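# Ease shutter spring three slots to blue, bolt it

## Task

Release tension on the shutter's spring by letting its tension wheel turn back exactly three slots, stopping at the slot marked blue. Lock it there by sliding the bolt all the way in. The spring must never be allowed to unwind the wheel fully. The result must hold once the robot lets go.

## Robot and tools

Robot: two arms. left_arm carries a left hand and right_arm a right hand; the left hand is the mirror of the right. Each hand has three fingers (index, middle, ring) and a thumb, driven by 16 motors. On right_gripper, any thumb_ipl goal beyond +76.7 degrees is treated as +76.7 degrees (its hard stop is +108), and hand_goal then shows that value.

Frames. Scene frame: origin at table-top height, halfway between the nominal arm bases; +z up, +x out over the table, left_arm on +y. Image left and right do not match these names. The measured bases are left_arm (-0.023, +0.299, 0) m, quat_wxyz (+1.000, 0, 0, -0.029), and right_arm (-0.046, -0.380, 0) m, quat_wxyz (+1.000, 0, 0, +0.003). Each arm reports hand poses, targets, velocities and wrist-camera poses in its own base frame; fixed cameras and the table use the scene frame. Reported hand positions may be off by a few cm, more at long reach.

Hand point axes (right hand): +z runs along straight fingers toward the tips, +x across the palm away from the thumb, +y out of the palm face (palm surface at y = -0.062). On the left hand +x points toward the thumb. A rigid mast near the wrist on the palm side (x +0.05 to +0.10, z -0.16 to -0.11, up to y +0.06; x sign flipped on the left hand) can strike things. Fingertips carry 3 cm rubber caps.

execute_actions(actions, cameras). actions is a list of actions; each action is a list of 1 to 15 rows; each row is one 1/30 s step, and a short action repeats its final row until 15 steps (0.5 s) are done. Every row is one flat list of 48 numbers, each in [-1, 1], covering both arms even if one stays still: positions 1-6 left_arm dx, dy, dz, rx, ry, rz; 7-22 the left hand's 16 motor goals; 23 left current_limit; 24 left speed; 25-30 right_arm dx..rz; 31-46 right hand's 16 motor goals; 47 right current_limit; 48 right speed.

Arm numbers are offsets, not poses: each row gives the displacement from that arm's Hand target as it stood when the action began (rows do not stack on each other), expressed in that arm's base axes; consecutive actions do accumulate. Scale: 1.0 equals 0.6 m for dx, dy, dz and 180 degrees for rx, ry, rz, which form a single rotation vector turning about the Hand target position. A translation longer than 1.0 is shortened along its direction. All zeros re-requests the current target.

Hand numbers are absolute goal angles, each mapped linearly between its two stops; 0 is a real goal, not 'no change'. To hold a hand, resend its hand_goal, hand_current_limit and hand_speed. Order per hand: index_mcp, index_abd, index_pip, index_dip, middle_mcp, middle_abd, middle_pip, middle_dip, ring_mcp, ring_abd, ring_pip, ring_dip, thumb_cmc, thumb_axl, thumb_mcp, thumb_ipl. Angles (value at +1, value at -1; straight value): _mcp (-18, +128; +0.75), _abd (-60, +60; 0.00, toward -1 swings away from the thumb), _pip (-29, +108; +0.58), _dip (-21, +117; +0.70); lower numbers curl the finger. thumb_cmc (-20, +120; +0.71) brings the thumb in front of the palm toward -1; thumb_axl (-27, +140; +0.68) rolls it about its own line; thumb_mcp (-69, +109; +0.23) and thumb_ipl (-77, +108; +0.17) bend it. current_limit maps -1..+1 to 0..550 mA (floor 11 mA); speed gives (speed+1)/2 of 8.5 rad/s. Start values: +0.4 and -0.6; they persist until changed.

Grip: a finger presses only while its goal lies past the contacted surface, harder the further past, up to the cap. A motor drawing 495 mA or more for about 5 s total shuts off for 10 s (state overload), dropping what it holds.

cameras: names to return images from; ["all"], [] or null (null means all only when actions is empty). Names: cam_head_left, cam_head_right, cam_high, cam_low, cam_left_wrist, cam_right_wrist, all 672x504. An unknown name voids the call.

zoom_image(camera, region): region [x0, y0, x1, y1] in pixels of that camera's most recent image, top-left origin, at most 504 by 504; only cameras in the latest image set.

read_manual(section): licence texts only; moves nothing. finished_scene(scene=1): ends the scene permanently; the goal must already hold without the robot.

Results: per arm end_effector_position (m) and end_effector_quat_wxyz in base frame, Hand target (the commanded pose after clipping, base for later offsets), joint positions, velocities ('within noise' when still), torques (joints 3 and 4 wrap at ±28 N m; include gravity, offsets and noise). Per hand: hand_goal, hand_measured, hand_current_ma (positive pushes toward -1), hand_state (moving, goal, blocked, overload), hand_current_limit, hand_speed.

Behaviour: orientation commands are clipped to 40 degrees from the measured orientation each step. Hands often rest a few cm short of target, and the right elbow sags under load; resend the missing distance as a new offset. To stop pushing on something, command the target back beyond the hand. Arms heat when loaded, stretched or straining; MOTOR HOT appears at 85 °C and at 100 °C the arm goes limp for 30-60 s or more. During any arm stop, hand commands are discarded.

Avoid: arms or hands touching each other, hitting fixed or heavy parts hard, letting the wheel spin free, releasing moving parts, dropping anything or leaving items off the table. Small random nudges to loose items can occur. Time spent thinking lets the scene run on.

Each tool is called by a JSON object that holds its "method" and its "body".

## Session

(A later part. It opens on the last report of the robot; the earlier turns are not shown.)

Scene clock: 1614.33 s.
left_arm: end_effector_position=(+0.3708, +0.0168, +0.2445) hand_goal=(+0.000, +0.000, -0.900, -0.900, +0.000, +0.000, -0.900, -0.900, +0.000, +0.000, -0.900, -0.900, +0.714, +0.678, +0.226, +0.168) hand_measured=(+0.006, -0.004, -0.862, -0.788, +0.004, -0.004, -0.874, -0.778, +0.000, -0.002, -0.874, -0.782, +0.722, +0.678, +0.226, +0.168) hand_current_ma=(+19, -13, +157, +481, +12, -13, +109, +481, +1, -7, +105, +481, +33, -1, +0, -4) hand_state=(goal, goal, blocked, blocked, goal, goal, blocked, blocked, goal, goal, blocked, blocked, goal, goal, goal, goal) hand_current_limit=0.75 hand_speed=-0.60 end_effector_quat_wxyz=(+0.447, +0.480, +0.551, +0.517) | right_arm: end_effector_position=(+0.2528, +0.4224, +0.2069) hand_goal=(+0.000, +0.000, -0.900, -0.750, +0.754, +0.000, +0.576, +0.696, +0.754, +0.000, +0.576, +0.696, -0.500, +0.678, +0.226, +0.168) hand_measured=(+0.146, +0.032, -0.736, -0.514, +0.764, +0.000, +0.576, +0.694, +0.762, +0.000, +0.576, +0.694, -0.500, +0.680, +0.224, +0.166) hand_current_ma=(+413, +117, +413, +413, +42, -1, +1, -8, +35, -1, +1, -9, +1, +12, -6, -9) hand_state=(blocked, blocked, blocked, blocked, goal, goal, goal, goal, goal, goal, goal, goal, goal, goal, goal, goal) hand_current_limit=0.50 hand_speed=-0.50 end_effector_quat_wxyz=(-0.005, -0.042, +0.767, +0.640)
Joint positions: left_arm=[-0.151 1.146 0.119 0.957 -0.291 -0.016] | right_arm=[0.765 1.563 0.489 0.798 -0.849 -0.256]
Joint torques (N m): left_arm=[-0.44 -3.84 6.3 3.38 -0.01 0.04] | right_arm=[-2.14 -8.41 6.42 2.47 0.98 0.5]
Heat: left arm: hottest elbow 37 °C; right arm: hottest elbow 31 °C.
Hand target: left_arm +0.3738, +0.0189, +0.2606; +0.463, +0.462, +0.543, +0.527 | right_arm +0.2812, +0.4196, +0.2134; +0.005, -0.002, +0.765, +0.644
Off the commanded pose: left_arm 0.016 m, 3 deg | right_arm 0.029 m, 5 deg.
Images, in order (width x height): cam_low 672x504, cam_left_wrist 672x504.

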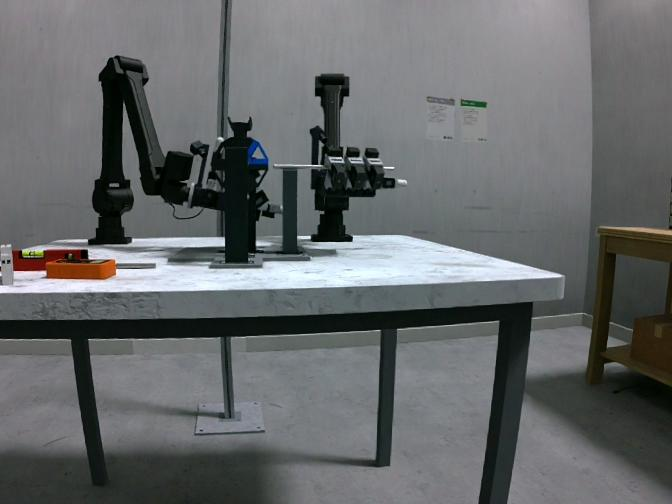

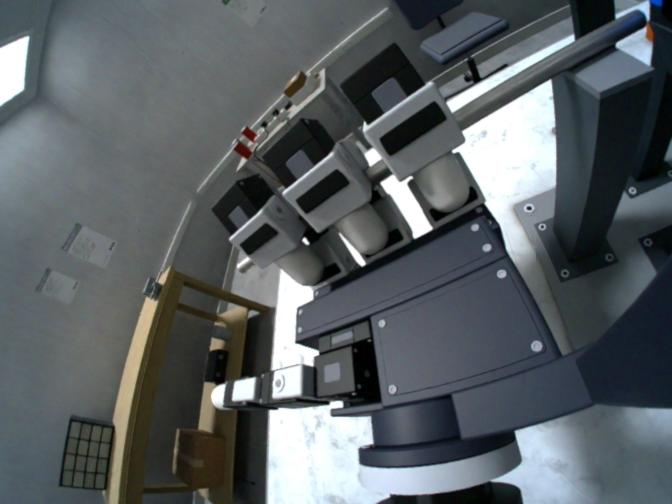

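{"method": "execute_actions", "body": {"actions": [[[0.0,0.015,0.03,0,0,0,0.0,0,-0.9,-0.85,0.0,0,-0.9,-0.85,0.0,0,-0.9,-0.85,0.714,0.678,0.226,0.168,0.7,-0.6,0,0,0,0,0,0,0.0,0,-0.9,-0.75,0.754,0,0.576,0.696,0.754,0,0.576,0.696,-0.5,0.678,0.226,0.168,0.5,-0.5]]]}}

{"method": "execute_actions", "body": {"actions": [[[0.0,0.015,0.03,0,0,0,0.0,0,-0.9,-0.85,0.0,0,-0.9,-0.85,0.0,0,-0.9,-0.85,0.714,0.678,0.226,0.168,0.7,-0.6,0,0,0,0,0,0,0.0,0,-0.9,-0.75,0.754,0,0.576,0.696,0.754,0,0.576,0.696,-0.5,0.678,0.226,0.168,0.5,-0.5]]], "cameras": ["all"]}}

Scene clock: 1623.77 s.
left_arm: end_effector_position=(+0.3659, +0.0258, +0.2568) hand_goal=(+0.000, +0.000, -0.900, -0.850, +0.000, +0.000, -0.900, -0.850, +0.000, +0.000, -0.900, -0.850, +0.714, +0.678, +0.226, +0.168) hand_measured=(+0.006, -0.004, -0.862, -0.788, +0.004, -0.004, -0.872, -0.778, +0.002, -0.002, -0.874, -0.782, +0.724, +0.678, +0.226, +0.168) hand_current_ma=(+23, -10, +157, +275, +17, -9, +112, +318, +6, -6, +105, +302, +34, -1, +0, -4) hand_state=(goal, goal, blocked, blocked, goal, goal, blocked, blocked, goal, goal, blocked, blocked, goal, goal, goal, goal) hand_current_limit=0.70 hand_speed=-0.60 end_effector_quat_wxyz=(+0.449, +0.478, +0.551, +0.516) | right_arm: end_effector_position=(+0.2528, +0.4224, +0.2069) hand_goal=(+0.000, +0.000, -0.900, -0.750, +0.754, +0.000, +0.576, +0.696, +0.754, +0.000, +0.576, +0.696, -0.500, +0.678, +0.226, +0.168) hand_measured=(+0.146, +0.032, -0.736, -0.514, +0.764, +0.000, +0.576, +0.694, +0.762, +0.000, +0.576, +0.694, -0.500, +0.680, +0.224, +0.166) hand_current_ma=(+413, +117, +412, +413, +42, -1, +1, -8, +35, -1, +1, -9, +1, +12, -6, -9) hand_state=(blocked, blocked, blocked, blocked, goal, goal, goal, goal, goal, goal, goal, goal, goal, goal, goal, goal) hand_current_limit=0.50 hand_speed=-0.50 end_effector_quat_wxyz=(-0.005, -0.042, +0.767, +0.640)
Joint positions: left_arm=[-0.109 1.032 0.119 0.847 -0.248 -0.017] | right_arm=[0.765 1.563 0.489 0.798 -0.849 -0.256]
Joint torques (N m): left_arm=[-0.56 -3.96 8.1 2.24 0.05 0.02] | right_arm=[-2.14 -8.47 6.42 2.44 0.98 0.5]
Heat: left arm: hottest elbow 37 °C; right arm: hottest elbow 31 °C.
Hand target: left_arm +0.3738, +0.0278, +0.2786; +0.463, +0.462, +0.543, +0.527 | right_arm +0.2812, +0.4196, +0.2134; +0.005, -0.002, +0.765, +0.644
Off the commanded pose: left_arm 0.023 m, 3 deg | right_arm 0.029 m, 5 deg.

Scene clock: 1624.47 s.
left_arm: end_effector_position=(+0.3633, +0.0345, +0.2661) hand_goal=(+0.000, +0.000, -0.900, -0.850, +0.000, +0.000, -0.900, -0.850, +0.000, +0.000, -0.900, -0.850, +0.714, +0.678, +0.226, +0.168) hand_measured=(+0.006, -0.004, -0.862, -0.788, +0.006, -0.004, -0.872, -0.778, +0.002, -0.002, -0.874, -0.782, +0.724, +0.678, +0.226, +0.168) hand_current_ma=(+23, -10, +157, +275, +19, -9, +112, +318, +9, -6, +105, +302, +35, -1, +0, -4) hand_state=(goal, goal, blocked, blocked, goal, goal, blocked, blocked, goal, goal, blocked, blocked, goal, goal, goal, goal) hand_current_limit=0.70 hand_speed=-0.60 end_effector_quat_wxyz=(+0.445, +0.482, +0.554, +0.513) | right_arm: end_effector_position=(+0.2528, +0.4224, +0.2069) hand_goal=(+0.000, +0.000, -0.900, -0.750, +0.754, +0.000, +0.576, +0.696, +0.754, +0.000, +0.576, +0.696, -0.500, +0.678, +0.226, +0.168) hand_measured=(+0.146, +0.032, -0.736, -0.514, +0.764, +0.000, +0.576, +0.694, +0.762, +0.000, +0.576, +0.694, -0.500, +0.680, +0.224, +0.166) hand_current_ma=(+413, +117, +412, +413, +42, -1, +1, -8, +35, -1, +1, -9, +1, +12, -6, -9) hand_state=(blocked, blocked, blocked, blocked, goal, goal, goal, goal, goal, goal, goal, goal, goal, goal, goal, goal) hand_current_limit=0.50 hand_speed=-0.50 end_effector_quat_wxyz=(-0.005, -0.042, +0.767, +0.640)
Joint positions: left_arm=[-0.066 0.924 0.128 0.716 -0.205 -0.015] | right_arm=[0.765 1.563 0.489 0.798 -0.849 -0.256]
Joint torques (N m): left_arm=[-0.26 -3.25 9.8 2.1 0.02 0.05] | right_arm=[-2.2 -8.47 6.43 2.45 0.98 0.5]
Heat: left arm: hottest elbow 37 °C; right arm: hottest elbow 31 °C.
Hand target: left_arm +0.3738, +0.0369, +0.2965; +0.463, +0.462, +0.543, +0.527 | right_arm +0.2812, +0.4196, +0.2134; +0.005, -0.002, +0.765, +0.644
Off the commanded pose: left_arm 0.032 m, 4 deg | right_arm 0.029 m, 5 deg.

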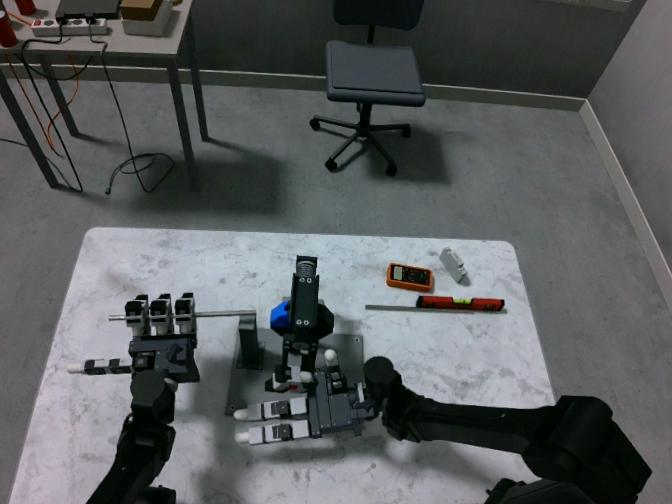

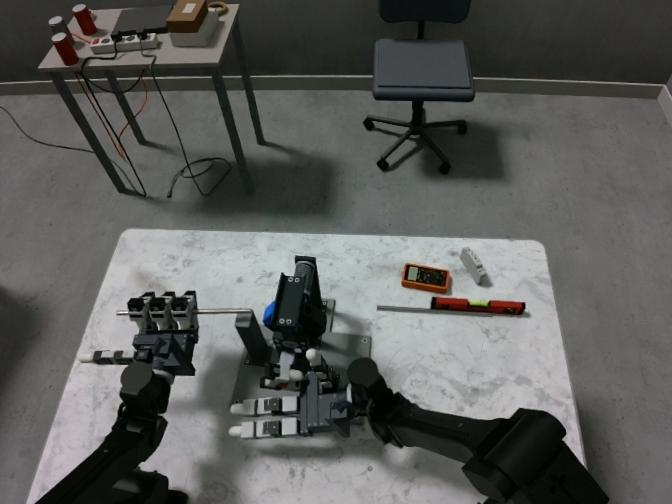

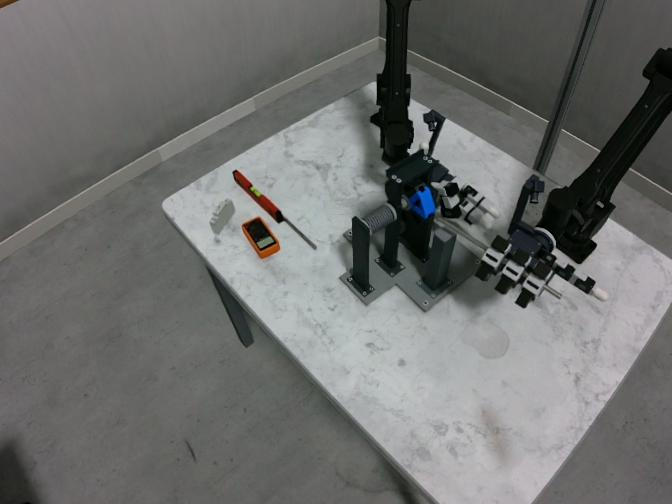

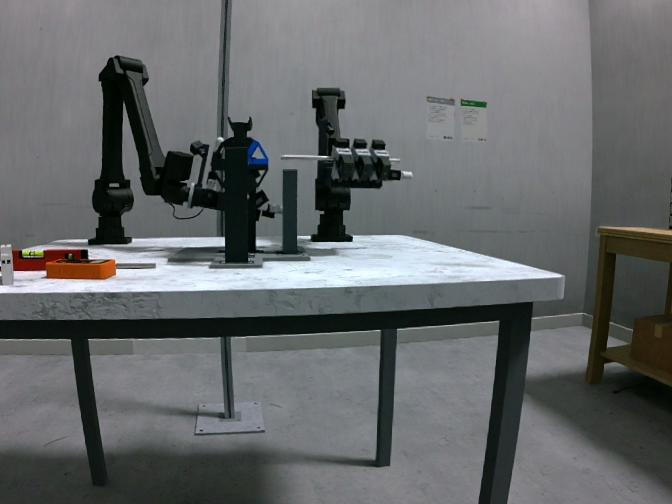

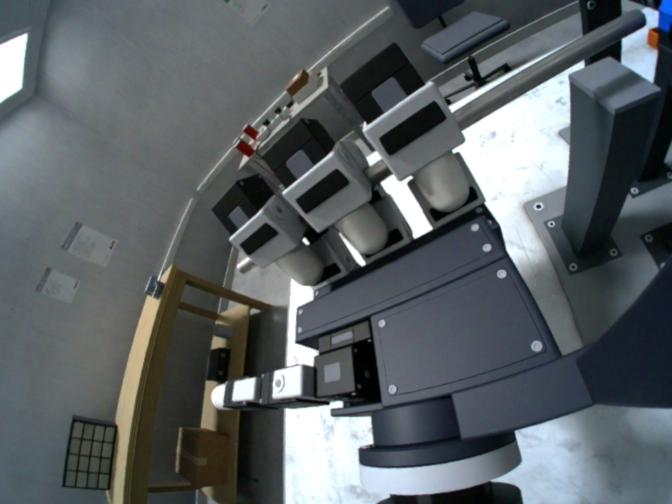

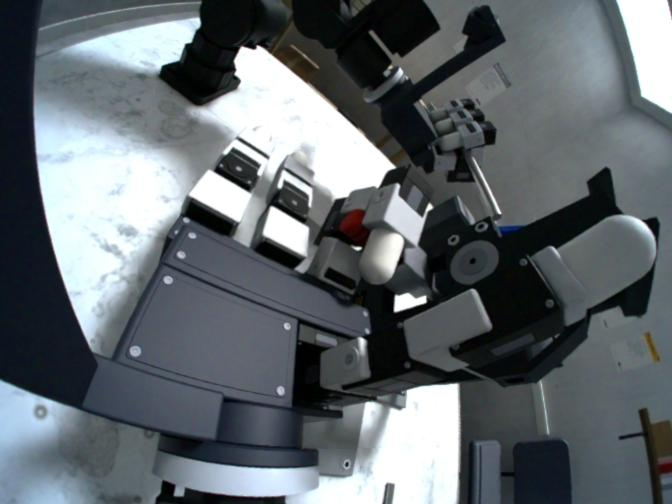

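{"method": "zoom_image", "body": {"camera": "cam_low", "region": [220, 80, 420, 220]}}

{"method": "zoom_image", "body": {"camera": "cam_head_left", "region": [90, 240, 350, 420]}}

{"method": "zoom_image", "body": {"camera": "cam_high", "region": [340, 140, 620, 320]}}

Scaled by 2.520.

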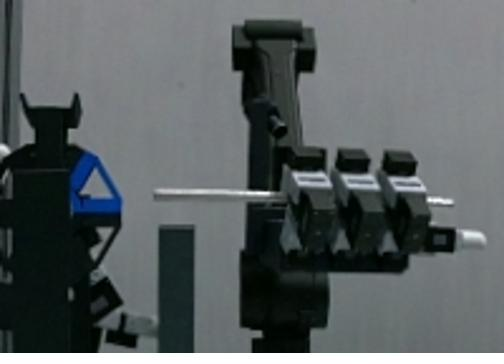

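Scaled by 1.938.

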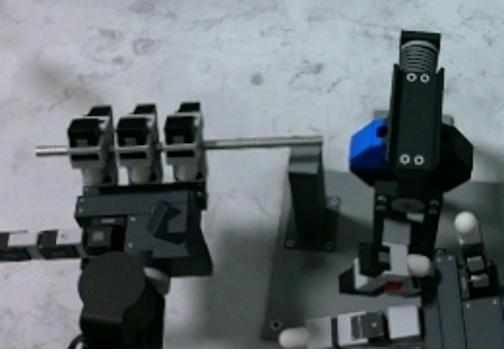

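Scaled by 1.800.

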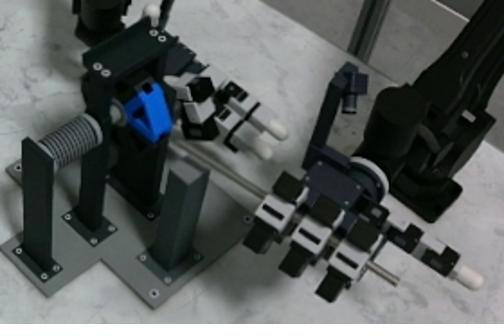

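{"method": "execute_actions", "body": {"actions": [[[0.008,0.0,0.01,0.0,0,-0.022,0.0,0,-0.9,-0.85,0.0,0,-0.9,-0.85,0.0,0,-0.9,-0.85,0.714,0.678,0.226,0.168,0.6,-0.6,0,0,0,0,0,0,0.0,0,-0.9,-0.75,0.754,0,0.576,0.696,0.754,0,0.576,0.696,-0.5,0.678,0.226,0.168,0.5,-0.5]],[[0.0007,-0.0123,0.0398,0.0286,0.0017,0,0.0,0,-0.9,-0.85,0.0,0,-0.9,-0.85,0.0,0,-0.9,-0.85,0.714,0.678,0.226,0.168,0.6,-0.6,0,0,0,0,0,0,0.0,0,-0.9,-0.75,0.754,0,0.576,0.696,0.754,0,0.576,0.696,-0.5,0.678,0.226,0.168,0.5,-0.5]],[[0.0007,-0.0123,0.0398,0.0286,0.0017,0,0.0,0,-0.9,-0.85,0.0,0,-0.9,-0.85,0.0,0,-0.9,-0.85,0.714,0.678,0.226,0.168,0.6,-0.6,0,0,0,0,0,0,0.0,0,-0.9,-0.75,0.754,0,0.576,0.696,0.754,0,0.576,0.696,-0.5,0.678,0.226,0.168,0.5,-0.5]],[[0.001,-0.0172,0.0382,0.0286,0.0017,0,0.0,0,-0.9,-0.85,0.0,0,-0.9,-0.85,0.0,0,-0.9,-0.85,0.714,0.678,0.226,0.168,0.6,-0.6,0,0,0,0,0,0,0.0,0,-0.9,-0.75,0.754,0,0.576,0.696,0.754,0,0.576,0.696,-0.5,0.678,0.226,0.168,0.5,-0.5]],[[0.001,-0.0172,0.0382,0.0286,0.0017,0,0.0,0,-0.9,-0.85,0.0,0,-0.9,-0.85,0.0,0,-0.9,-0.85,0.714,0.678,0.226,0.168,0.6,-0.6,0,0,0,0,0,0,0.0,0,-0.9,-0.75,0.754,0,0.576,0.696,0.754,0,0.576,0.696,-0.5,0.678,0.226,0.168,0.5,-0.5]],[[0.0013,-0.0217,0.0356,0.0286,0.0017,0,0.0,0,-0.9,-0.85,0.0,0,-0.9,-0.85,0.0,0,-0.9,-0.85,0.714,0.678,0.226,0.168,0.6,-0.6,0,0,0,0,0,0,0.0,0,-0.9,-0.75,0.754,0,0.576,0.696,0.754,0,0.576,0.696,-0.5,0.678,0.226,0.168,0.5,-0.5]]], "cameras": ["cam_low", "cam_head_left", "cam_high"]}}

Scene clock: 1663.30 s.
left_arm: end_effector_position=(+0.3805, -0.0082, +0.3715) hand_goal=(+0.000, +0.000, -0.900, -0.850, +0.000, +0.000, -0.900, -0.850, +0.000, +0.000, -0.900, -0.850, +0.714, +0.678, +0.226, +0.168) hand_measured=(+0.006, -0.002, -0.862, -0.788, +0.006, -0.002, -0.872, -0.778, +0.004, -0.002, -0.874, -0.782, +0.724, +0.678, +0.226, +0.168) hand_current_ma=(+21, -9, +157, +275, +21, -8, +112, +318, +16, -6, +105, +302, +41, -1, +1, -3) hand_state=(goal, goal, blocked, blocked, goal, goal, blocked, blocked, goal, goal, blocked, blocked, goal, goal, goal, goal) hand_current_limit=0.60 hand_speed=-0.60 end_effector_quat_wxyz=(+0.336, +0.604, +0.422, +0.587) | right_arm: end_effector_position=(+0.2528, +0.4224, +0.2069) hand_goal=(+0.000, +0.000, -0.900, -0.750, +0.754, +0.000, +0.576, +0.696, +0.754, +0.000, +0.576, +0.696, -0.500, +0.678, +0.226, +0.168) hand_measured=(+0.146, +0.032, -0.736, -0.514, +0.764, +0.000, +0.576, +0.694, +0.762, +0.000, +0.576, +0.694, -0.500, +0.680, +0.224, +0.166) hand_current_ma=(+412, +117, +412, +413, +42, -1, +1, -8, +35, -1, +1, -9, +1, +12, -6, -9) hand_state=(blocked, blocked, blocked, blocked, goal, goal, goal, goal, goal, goal, goal, goal, goal, goal, goal, goal) hand_current_limit=0.50 hand_speed=-0.50 end_effector_quat_wxyz=(-0.005, -0.042, +0.767, +0.640)
Joint positions: left_arm=[-0.04 0.639 0.362 0.191 -0.129 0.43] | right_arm=[0.765 1.563 0.489 0.798 -0.849 -0.256]
Joint torques (N m): left_arm=[-2.02 -3.08 12.51 2.33 -0.09 -0.1] | right_arm=[-2.08 -8.47 6.46 2.45 0.99 0.5]
Heat: left arm: hottest elbow 38 °C; right arm: hottest elbow 31 °C.
Hand target: left_arm +0.3814, -0.0115, +0.4175; +0.355, +0.582, +0.406, +0.609 | right_arm +0.2812, +0.4196, +0.2134; +0.005, -0.002, +0.765, +0.644
Off the commanded pose: left_arm 0.046 m, 4 deg | right_arm 0.029 m, 5 deg.
Images, in order (width x height): cam_head_left 672x504, cam_high 672x504, cam_low 672x504.

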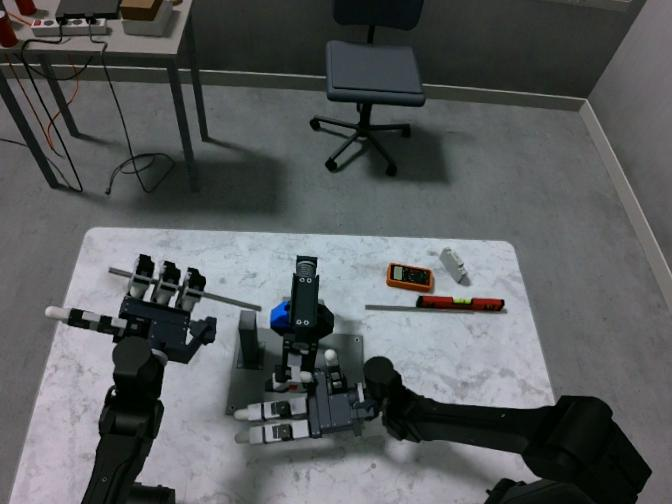

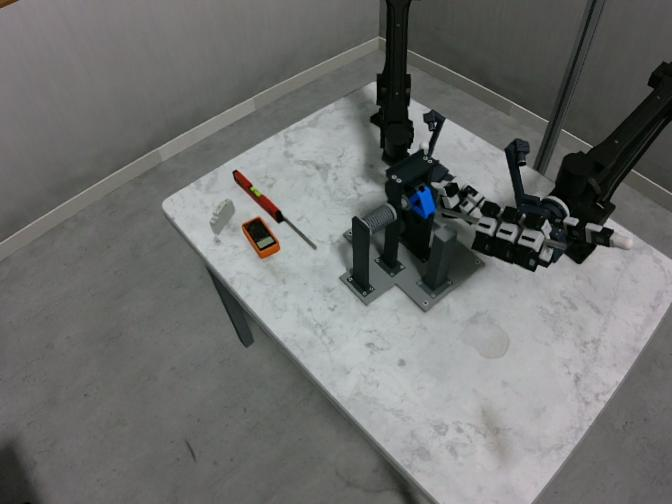

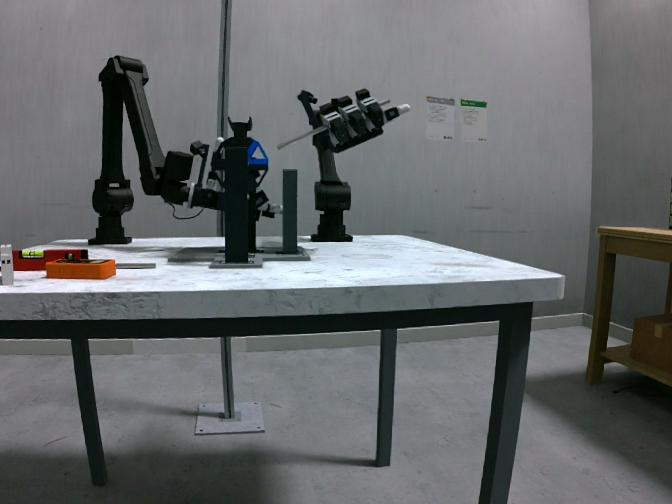

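{"method": "execute_actions", "body": {"actions": [[[0.0013,-0.0217,0.0356,0.0286,0.0017,0,0.0,0,-0.9,-0.85,0.0,0,-0.9,-0.85,0.0,0,-0.9,-0.85,0.714,0.678,0.226,0.168,0.6,-0.6,0,0,0,0,0,0,0.0,0,-0.9,-0.75,0.754,0,0.576,0.696,0.754,0,0.576,0.696,-0.5,0.678,0.226,0.168,0.5,-0.5]],[[0.0015,-0.0258,0.0323,0.0286,0.0017,0,0.0,0,-0.9,-0.85,0.0,0,-0.9,-0.85,0.0,0,-0.9,-0.85,0.714,0.678,0.226,0.168,0.6,-0.6,0,0,0,0,0,0,0.0,0,-0.9,-0.75,0.754,0,0.576,0.696,0.754,0,0.576,0.696,-0.5,0.678,0.226,0.168,0.5,-0.5]],[[0.0015,-0.0258,0.0323,0.0286,0.0017,0,0.0,0,-0.9,-0.85,0.0,0,-0.9,-0.85,0.0,0,-0.9,-0.85,0.714,0.678,0.226,0.168,0.6,-0.6,0,0,0,0,0,0,0.0,0,-0.9,-0.75,0.754,0,0.576,0.696,0.754,0,0.576,0.696,-0.5,0.678,0.226,0.168,0.5,-0.5]],[[0.0017,-0.029,0.0283,0.0286,0.0017,0,0.0,0,-0.9,-0.85,0.0,0,-0.9,-0.85,0.0,0,-0.9,-0.85,0.714,0.678,0.226,0.168,0.6,-0.6,0,0,0,0,0,0,0.0,0,-0.9,-0.75,0.754,0,0.576,0.696,0.754,0,0.576,0.696,-0.5,0.678,0.226,0.168,0.5,-0.5]],[[0.0017,-0.029,0.0283,0.0286,0.0017,0,0.0,0,-0.9,-0.85,0.0,0,-0.9,-0.85,0.0,0,-0.9,-0.85,0.714,0.678,0.226,0.168,0.6,-0.6,0,0,0,0,0,0,0.0,0,-0.9,-0.75,0.754,0,0.576,0.696,0.754,0,0.576,0.696,-0.5,0.678,0.226,0.168,0.5,-0.5]],[[0.0018,-0.0315,0.0238,0.0286,0.0017,0,0.0,0,-0.9,-0.85,0.0,0,-0.9,-0.85,0.0,0,-0.9,-0.85,0.714,0.678,0.226,0.168,0.6,-0.6,0,0,0,0,0,0,0.0,0,-0.9,-0.75,0.754,0,0.576,0.696,0.754,0,0.576,0.696,-0.5,0.678,0.226,0.168,0.5,-0.5]]], "cameras": ["cam_low", "cam_head_left", "cam_high", "cam_left_wrist"]}}

{"method": "zoom_image", "body": {"camera": "cam_low", "region": [220, 60, 400, 200]}}

{"method": "zoom_image", "body": {"camera": "cam_head_left", "region": [90, 240, 350, 420]}}

{"method": "zoom_image", "body": {"camera": "cam_high", "region": [340, 100, 620, 280]}}

Scene clock: 1676.00 s.
left_arm: end_effector_position=(+0.3895, -0.1078, +0.4819) hand_goal=(+0.000, +0.000, -0.900, -0.850, +0.000, +0.000, -0.900, -0.850, +0.000, +0.000, -0.900, -0.850, +0.714, +0.678, +0.226, +0.168) hand_measured=(+0.006, -0.002, -0.862, -0.788, +0.006, -0.002, -0.872, -0.778, +0.004, -0.002, -0.874, -0.782, +0.724, +0.678, +0.226, +0.168) hand_current_ma=(+20, -9, +157, +275, +21, -8, +113, +318, +14, -6, +105, +302, +42, -1, +0, -3) hand_state=(goal, goal, blocked, blocked, goal, goal, blocked, blocked, goal, goal, blocked, blocked, goal, goal, goal, goal) hand_current_limit=0.60 hand_speed=-0.60 end_effector_quat_wxyz=(+0.165, +0.688, +0.236, +0.667) | right_arm: end_effector_position=(+0.2528, +0.4224, +0.2069) hand_goal=(+0.000, +0.000, -0.900, -0.750, +0.754, +0.000, +0.576, +0.696, +0.754, +0.000, +0.576, +0.696, -0.500, +0.678, +0.226, +0.168) hand_measured=(+0.146, +0.032, -0.736, -0.514, +0.764, +0.000, +0.576, +0.694, +0.762, +0.000, +0.576, +0.694, -0.500, +0.680, +0.224, +0.166) hand_current_ma=(+412, +117, +413, +413, +42, -1, +1, -8, +35, -1, +1, -9, +1, +12, -6, -9) hand_state=(blocked, blocked, blocked, blocked, goal, goal, goal, goal, goal, goal, goal, goal, goal, goal, goal, goal) hand_current_limit=0.50 hand_speed=-0.50 end_effector_quat_wxyz=(-0.005, -0.042, +0.767, +0.640)
Joint positions: left_arm=[-0.298 0.652 0.697 -0.106 -0.384 0.975] | right_arm=[0.765 1.563 0.489 0.798 -0.849 -0.256]
Joint torques (N m): left_arm=[-1.26 -1.67 13.05 2.33 -0.13 -0.18] | right_arm=[-2.08 -8.41 6.45 2.47 0.98 0.5]
Heat: left arm: hottest elbow 41 °C; right arm: hottest elbow 31 °C.
Hand target: left_arm +0.3872, -0.1093, +0.5258; +0.180, +0.665, +0.235, +0.685 | right_arm +0.2812, +0.4196, +0.2134; +0.005, -0.002, +0.765, +0.644
Off the commanded pose: left_arm 0.044 m, 4 deg | right_arm 0.029 m, 5 deg.
Images, in order (width x height): cam_head_left 672x504, cam_high 672x504, cam_low 672x504, cam_left_wrist 672x504.

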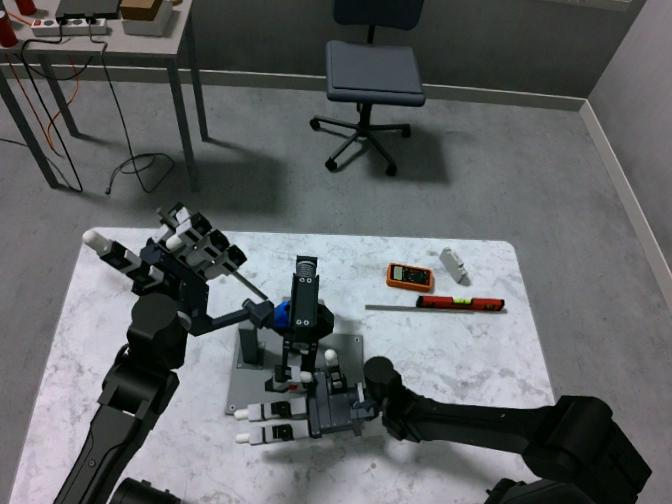

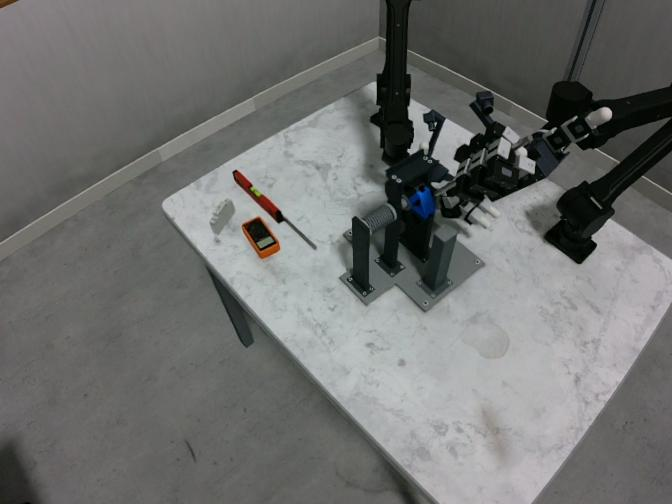

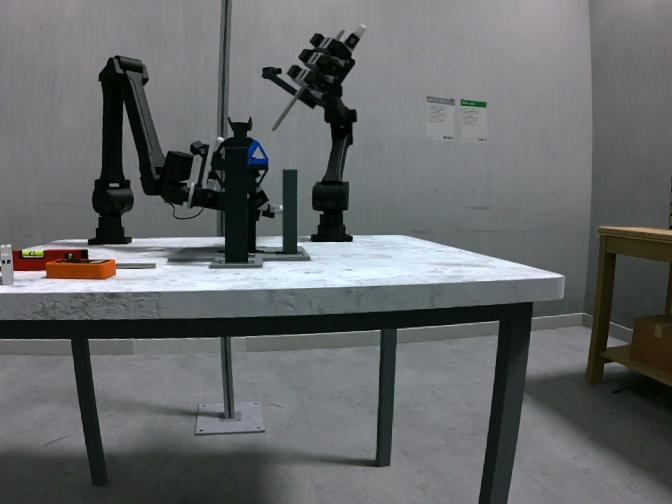

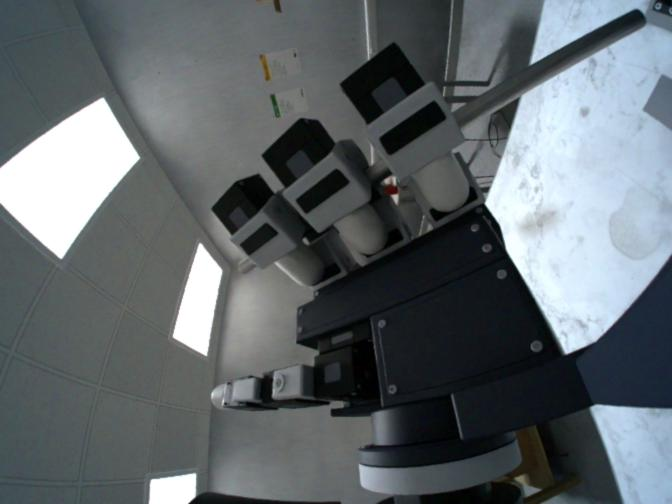

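Scaled by 2.800.

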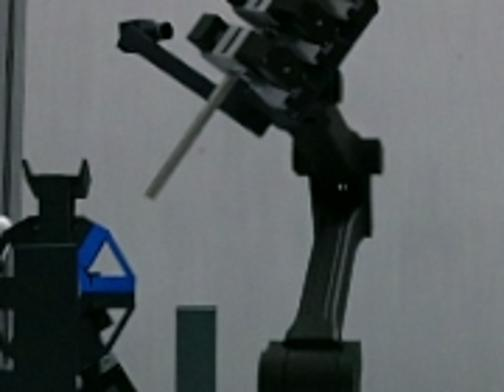

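Scaled by 1.938.

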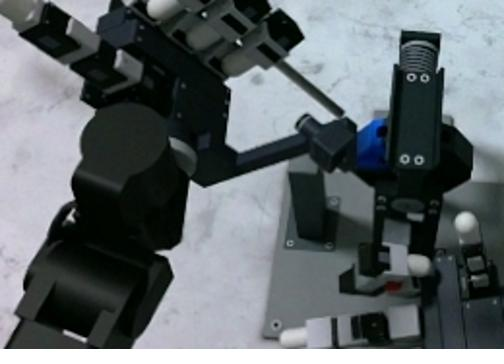

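Scaled by 1.800.

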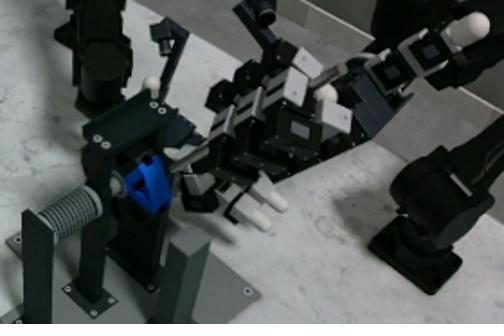

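{"method": "zoom_image", "body": {"camera": "cam_head_left", "region": [240, 270, 320, 340]}}

{"method": "zoom_image", "body": {"camera": "cam_high", "region": [370, 150, 470, 240]}}

Scaled by 6.300.

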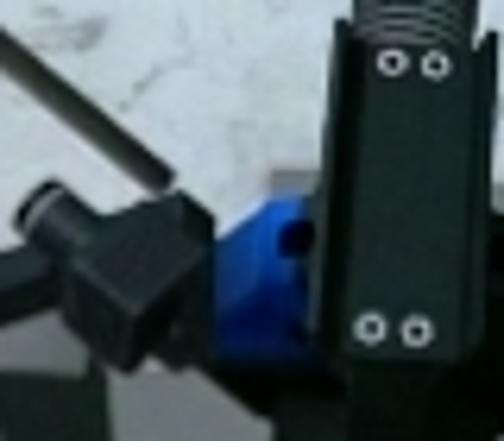

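Scaled by 5.040.

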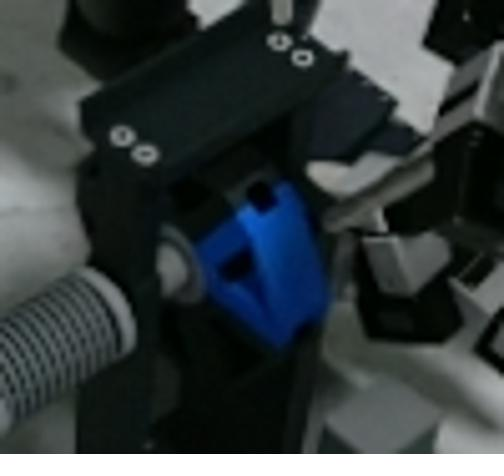

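{"method": "execute_actions", "body": {"actions": [], "cameras": ["cam_head_right", "cam_head_left", "cam_high", "cam_low"]}}

{"method": "zoom_image", "body": {"camera": "cam_head_right", "region": [150, 170, 350, 370]}}

{"method": "zoom_image", "body": {"camera": "cam_high", "region": [400, 130, 540, 230]}}

Scene clock: 1714.43 s.
left_arm: end_effector_position=(+0.3895, -0.1078, +0.4819) hand_goal=(+0.000, +0.000, -0.900, -0.850, +0.000, +0.000, -0.900, -0.850, +0.000, +0.000, -0.900, -0.850, +0.714, +0.678, +0.226, +0.168) hand_measured=(+0.006, -0.002, -0.862, -0.788, +0.006, -0.002, -0.872, -0.778, +0.004, -0.002, -0.874, -0.782, +0.724, +0.678, +0.226, +0.168) hand_current_ma=(+20, -9, +157, +275, +21, -8, +113, +318, +14, -6, +105, +302, +42, -1, +0, -3) hand_state=(goal, goal, blocked, blocked, goal, goal, blocked, blocked, goal, goal, blocked, blocked, goal, goal, goal, goal) hand_current_limit=0.60 hand_speed=-0.60 end_effector_quat_wxyz=(+0.165, +0.688, +0.235, +0.667) | right_arm: end_effector_position=(+0.2528, +0.4224, +0.2069) hand_goal=(+0.000, +0.000, -0.900, -0.750, +0.754, +0.000, +0.576, +0.696, +0.754, +0.000, +0.576, +0.696, -0.500, +0.678, +0.226, +0.168) hand_measured=(+0.146, +0.032, -0.736, -0.514, +0.764, +0.000, +0.576, +0.694, +0.762, +0.000, +0.576, +0.694, -0.500, +0.680, +0.224, +0.166) hand_current_ma=(+412, +117, +412, +413, +42, -1, +1, -8, +35, -1, +1, -9, +1, +12, -6, -9) hand_state=(blocked, blocked, blocked, blocked, goal, goal, goal, goal, goal, goal, goal, goal, goal, goal, goal, goal) hand_current_limit=0.50 hand_speed=-0.50 end_effector_quat_wxyz=(-0.005, -0.042, +0.767, +0.640)
Joint positions: left_arm=[-0.298 0.652 0.697 -0.106 -0.384 0.975] | right_arm=[0.765 1.563 0.489 0.798 -0.849 -0.256]
Joint velocities: within noise
Joint torques (N m): left_arm=[-1.44 -2.32 13.08 2.35 -0.1 -0.18] | right_arm=[-2.14 -8.41 6.45 2.45 0.98 0.5]
Heat: left arm: hottest elbow 49 °C; right arm: hottest elbow 31 °C.
Hand target: left_arm +0.3872, -0.1093, +0.5258; +0.180, +0.665, +0.235, +0.685 | right_arm +0.2812, +0.4196, +0.2134; +0.005, -0.002, +0.765, +0.644
Off the commanded pose: left_arm 0.044 m, 4 deg | right_arm 0.029 m, 5 deg.
Images, in order (width x height): cam_head_left 672x504, cam_head_right 672x504, cam_high 672x504, cam_low 672x504.

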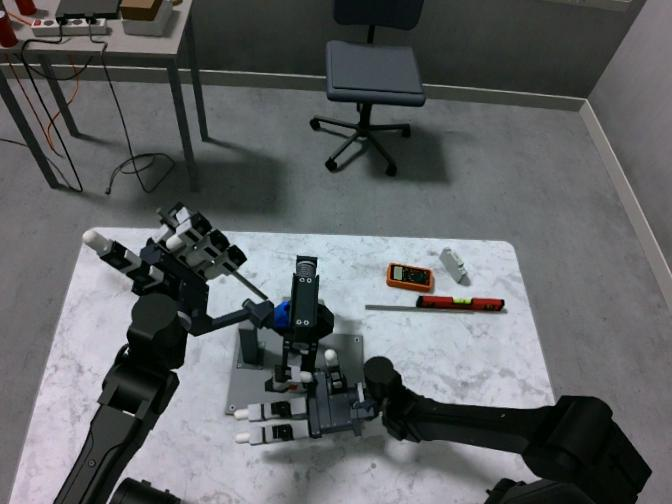

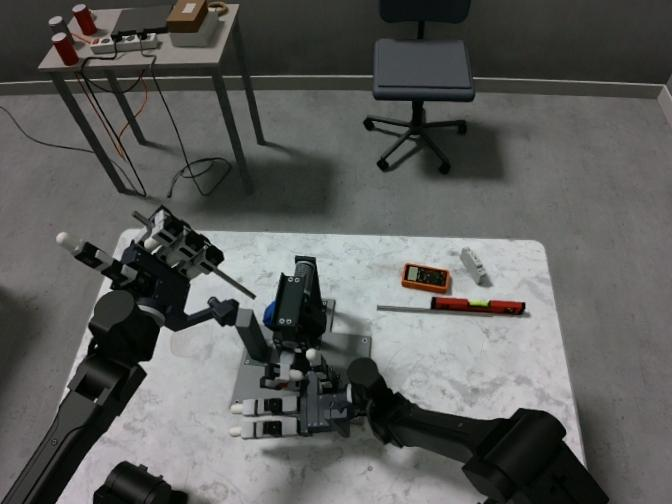

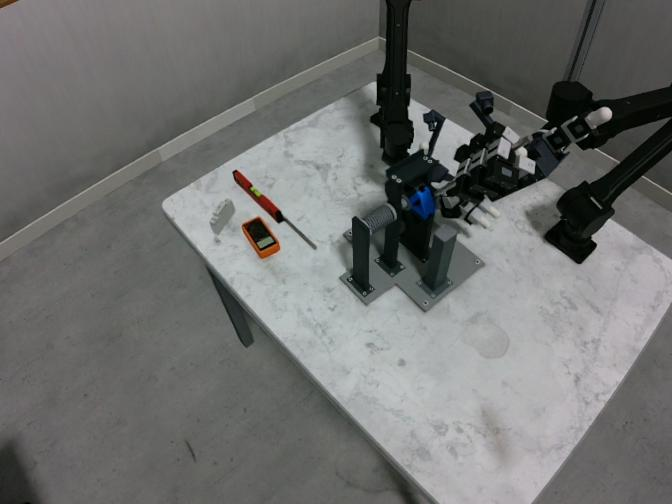

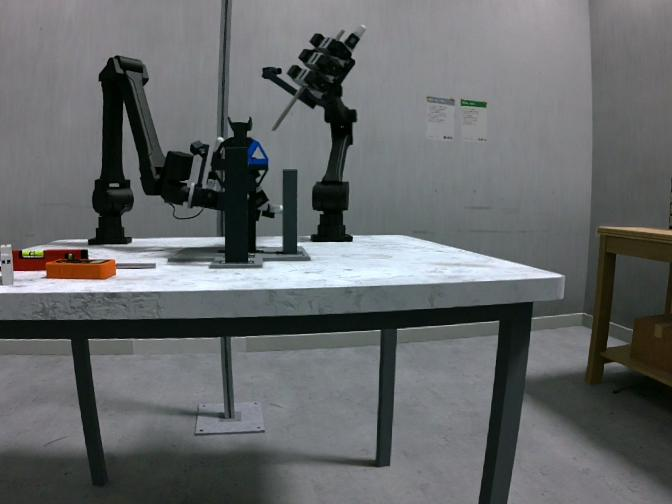

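Scaled by 2.520.

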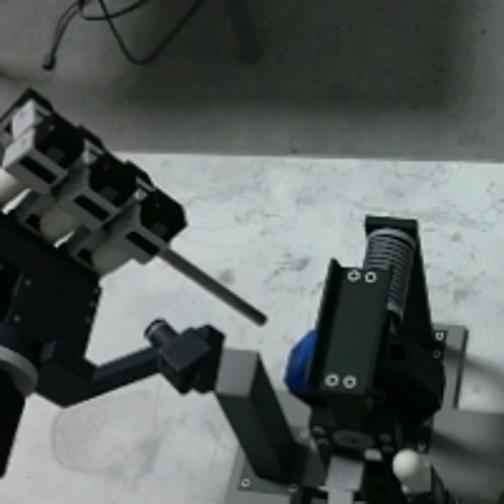

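Scaled by 3.600.

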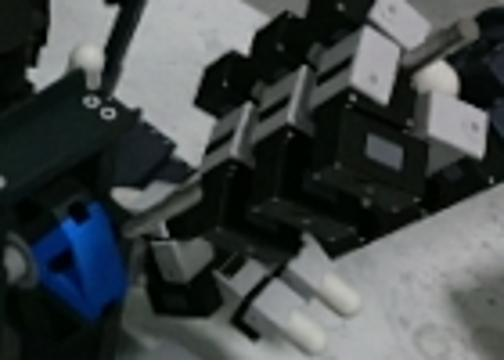

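{"method": "execute_actions", "body": {"actions": [[[0.002,-0.0355,0.008,0.01,0.0006,0,0.0,0,-0.9,-0.85,0.0,0,-0.9,-0.85,0.0,0,-0.9,-0.85,0.714,0.678,0.226,0.168,0.6,-0.6,0,0,0,0,0,0,0.0,0,-0.9,-0.75,0.754,0,0.576,0.696,0.754,0,0.576,0.696,-0.5,0.678,0.226,0.168,0.5,-0.5]],[[0.002,-0.0355,0.008,0.008,0.0004,0,0.0,0,-0.9,-0.85,0.0,0,-0.9,-0.85,0.0,0,-0.9,-0.85,0.714,0.678,0.226,0.168,0.6,-0.6,0,0,0,0,0,0,0.0,0,-0.9,-0.75,0.754,0,0.576,0.696,0.754,0,0.576,0.696,-0.5,0.678,0.226,0.168,0.5,-0.5]]], "cameras": ["cam_head_right", "cam_head_left", "cam_high", "cam_low", "cam_left_wrist"]}}

{"method": "zoom_image", "body": {"camera": "cam_low", "region": [220, 60, 400, 200]}}

{"method": "zoom_image", "body": {"camera": "cam_head_right", "region": [200, 230, 340, 370]}}

{"method": "zoom_image", "body": {"camera": "cam_head_left", "region": [200, 230, 340, 370]}}

{"method": "zoom_image", "body": {"camera": "cam_high", "region": [380, 140, 480, 240]}}

Scene clock: 1730.50 s.
left_arm: end_effector_position=(+0.3918, -0.1520, +0.4879) hand_goal=(+0.000, +0.000, -0.900, -0.850, +0.000, +0.000, -0.900, -0.850, +0.000, +0.000, -0.900, -0.850, +0.714, +0.678, +0.226, +0.168) hand_measured=(+0.004, -0.002, -0.862, -0.788, +0.004, -0.002, -0.872, -0.778, +0.002, -0.002, -0.874, -0.782, +0.724, +0.678, +0.226, +0.168) hand_current_ma=(+17, -9, +157, +275, +18, -8, +114, +318, +11, -6, +105, +302, +38, -1, -2, -3) hand_state=(goal, goal, blocked, blocked, goal, goal, blocked, blocked, goal, goal, blocked, blocked, goal, goal, goal, goal) hand_current_limit=0.60 hand_speed=-0.60 end_effector_quat_wxyz=(+0.142, +0.697, +0.210, +0.671) | right_arm: end_effector_position=(+0.2528, +0.4224, +0.2069) hand_goal=(+0.000, +0.000, -0.900, -0.750, +0.754, +0.000, +0.576, +0.696, +0.754, +0.000, +0.576, +0.696, -0.500, +0.678, +0.226, +0.168) hand_measured=(+0.146, +0.032, -0.736, -0.514, +0.764, +0.000, +0.576, +0.694, +0.762, +0.000, +0.576, +0.694, -0.500, +0.680, +0.224, +0.166) hand_current_ma=(+412, +117, +413, +413, +42, -1, +1, -8, +35, -1, +1, -9, +1, +12, -6, -9) hand_state=(blocked, blocked, blocked, blocked, goal, goal, goal, goal, goal, goal, goal, goal, goal, goal, goal, goal) hand_current_limit=0.50 hand_speed=-0.50 end_effector_quat_wxyz=(-0.005, -0.042, +0.767, +0.640)
Joint positions: left_arm=[-0.456 0.709 0.746 -0.108 -0.539 1.033] | right_arm=[0.765 1.563 0.489 0.798 -0.849 -0.256]
Joint torques (N m): left_arm=[-1.08 -2.61 13.24 2.51 -0.12 -0.19] | right_arm=[-2.14 -8.47 6.45 2.47 0.98 0.5]
Heat: left arm: hottest elbow 51 °C; right arm: hottest elbow 31 °C.
Hand target: left_arm +0.3895, -0.1518, +0.5355; +0.161, +0.671, +0.216, +0.691 | right_arm +0.2812, +0.4196, +0.2134; +0.005, -0.002, +0.765, +0.644
Off the commanded pose: left_arm 0.048 m, 4 deg | right_arm 0.029 m, 5 deg.
Images, in order (width x height): cam_head_left 672x504, cam_head_right 672x504, cam_high 672x504, cam_low 672x504, cam_left_wrist 672x504.

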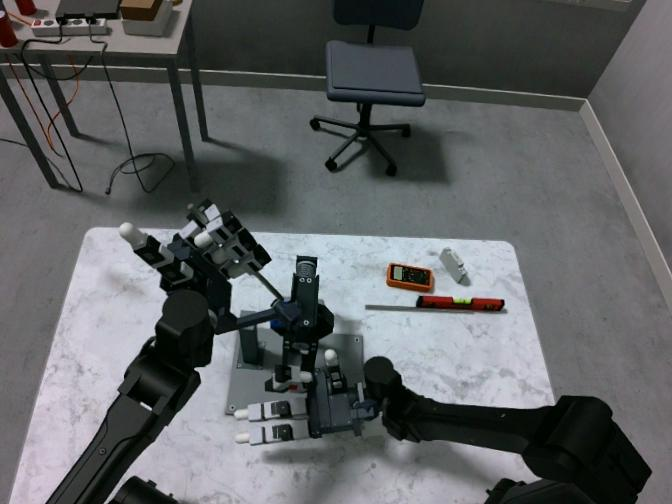

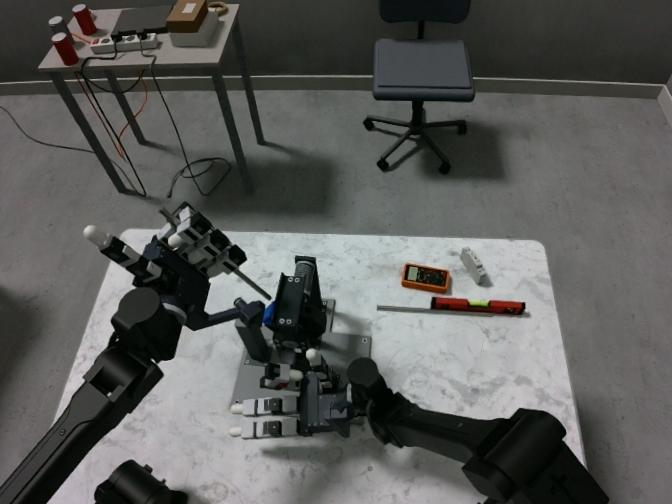

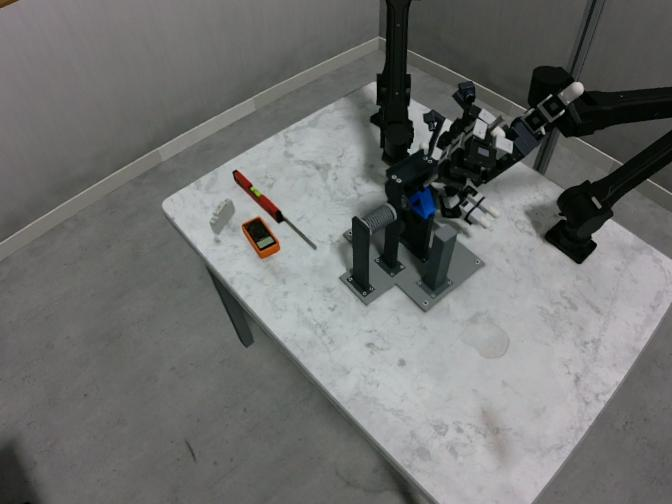

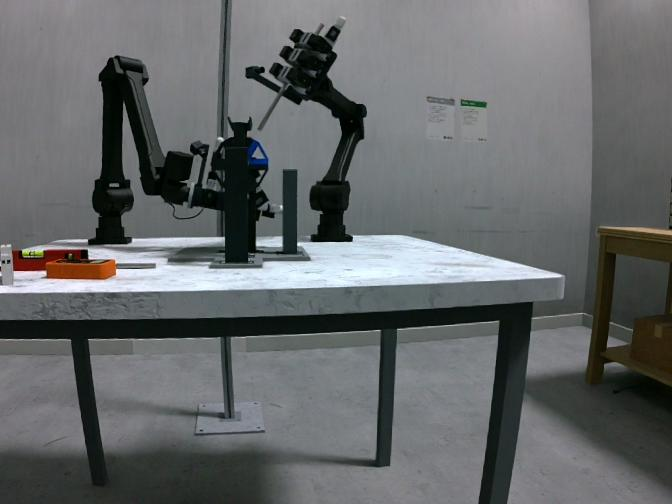

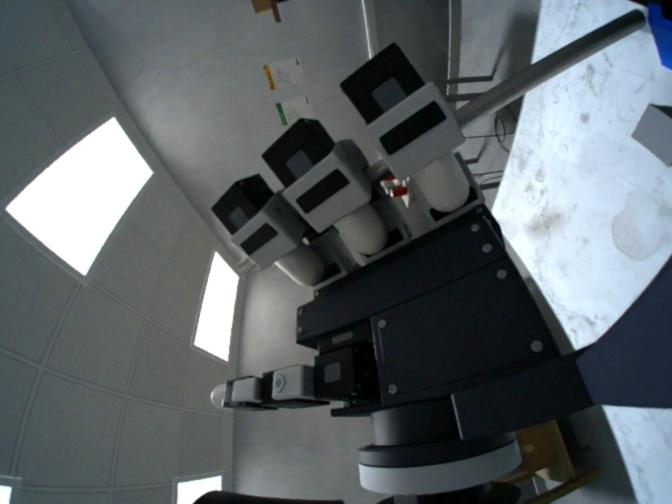

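Scaled by 2.800.

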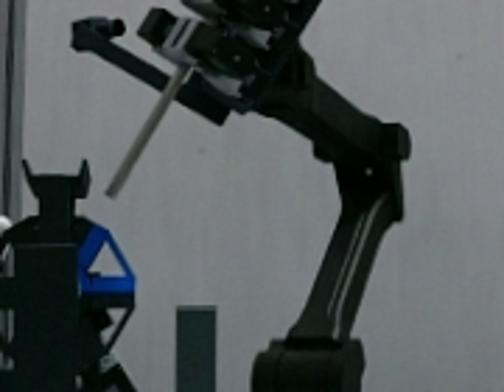

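Scaled by 3.600.

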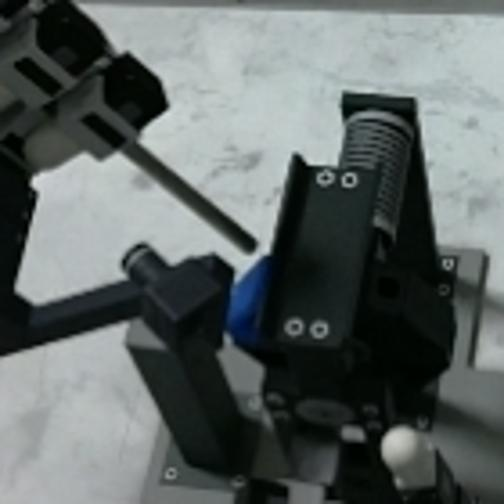

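Scaled by 3.600.

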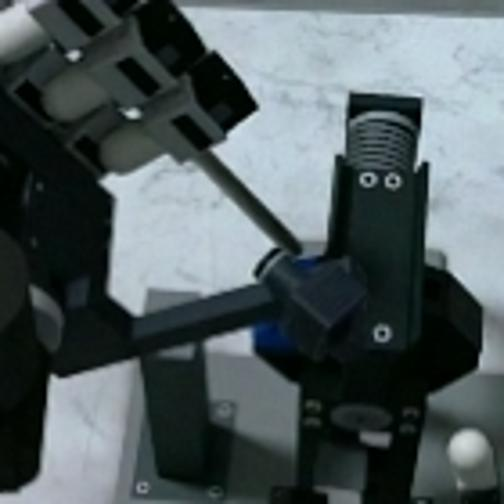

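Scaled by 5.040.

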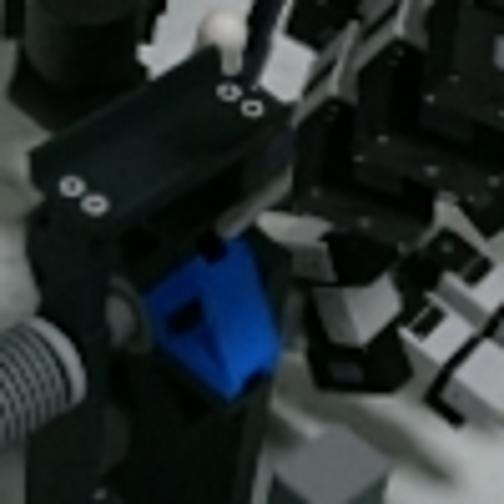

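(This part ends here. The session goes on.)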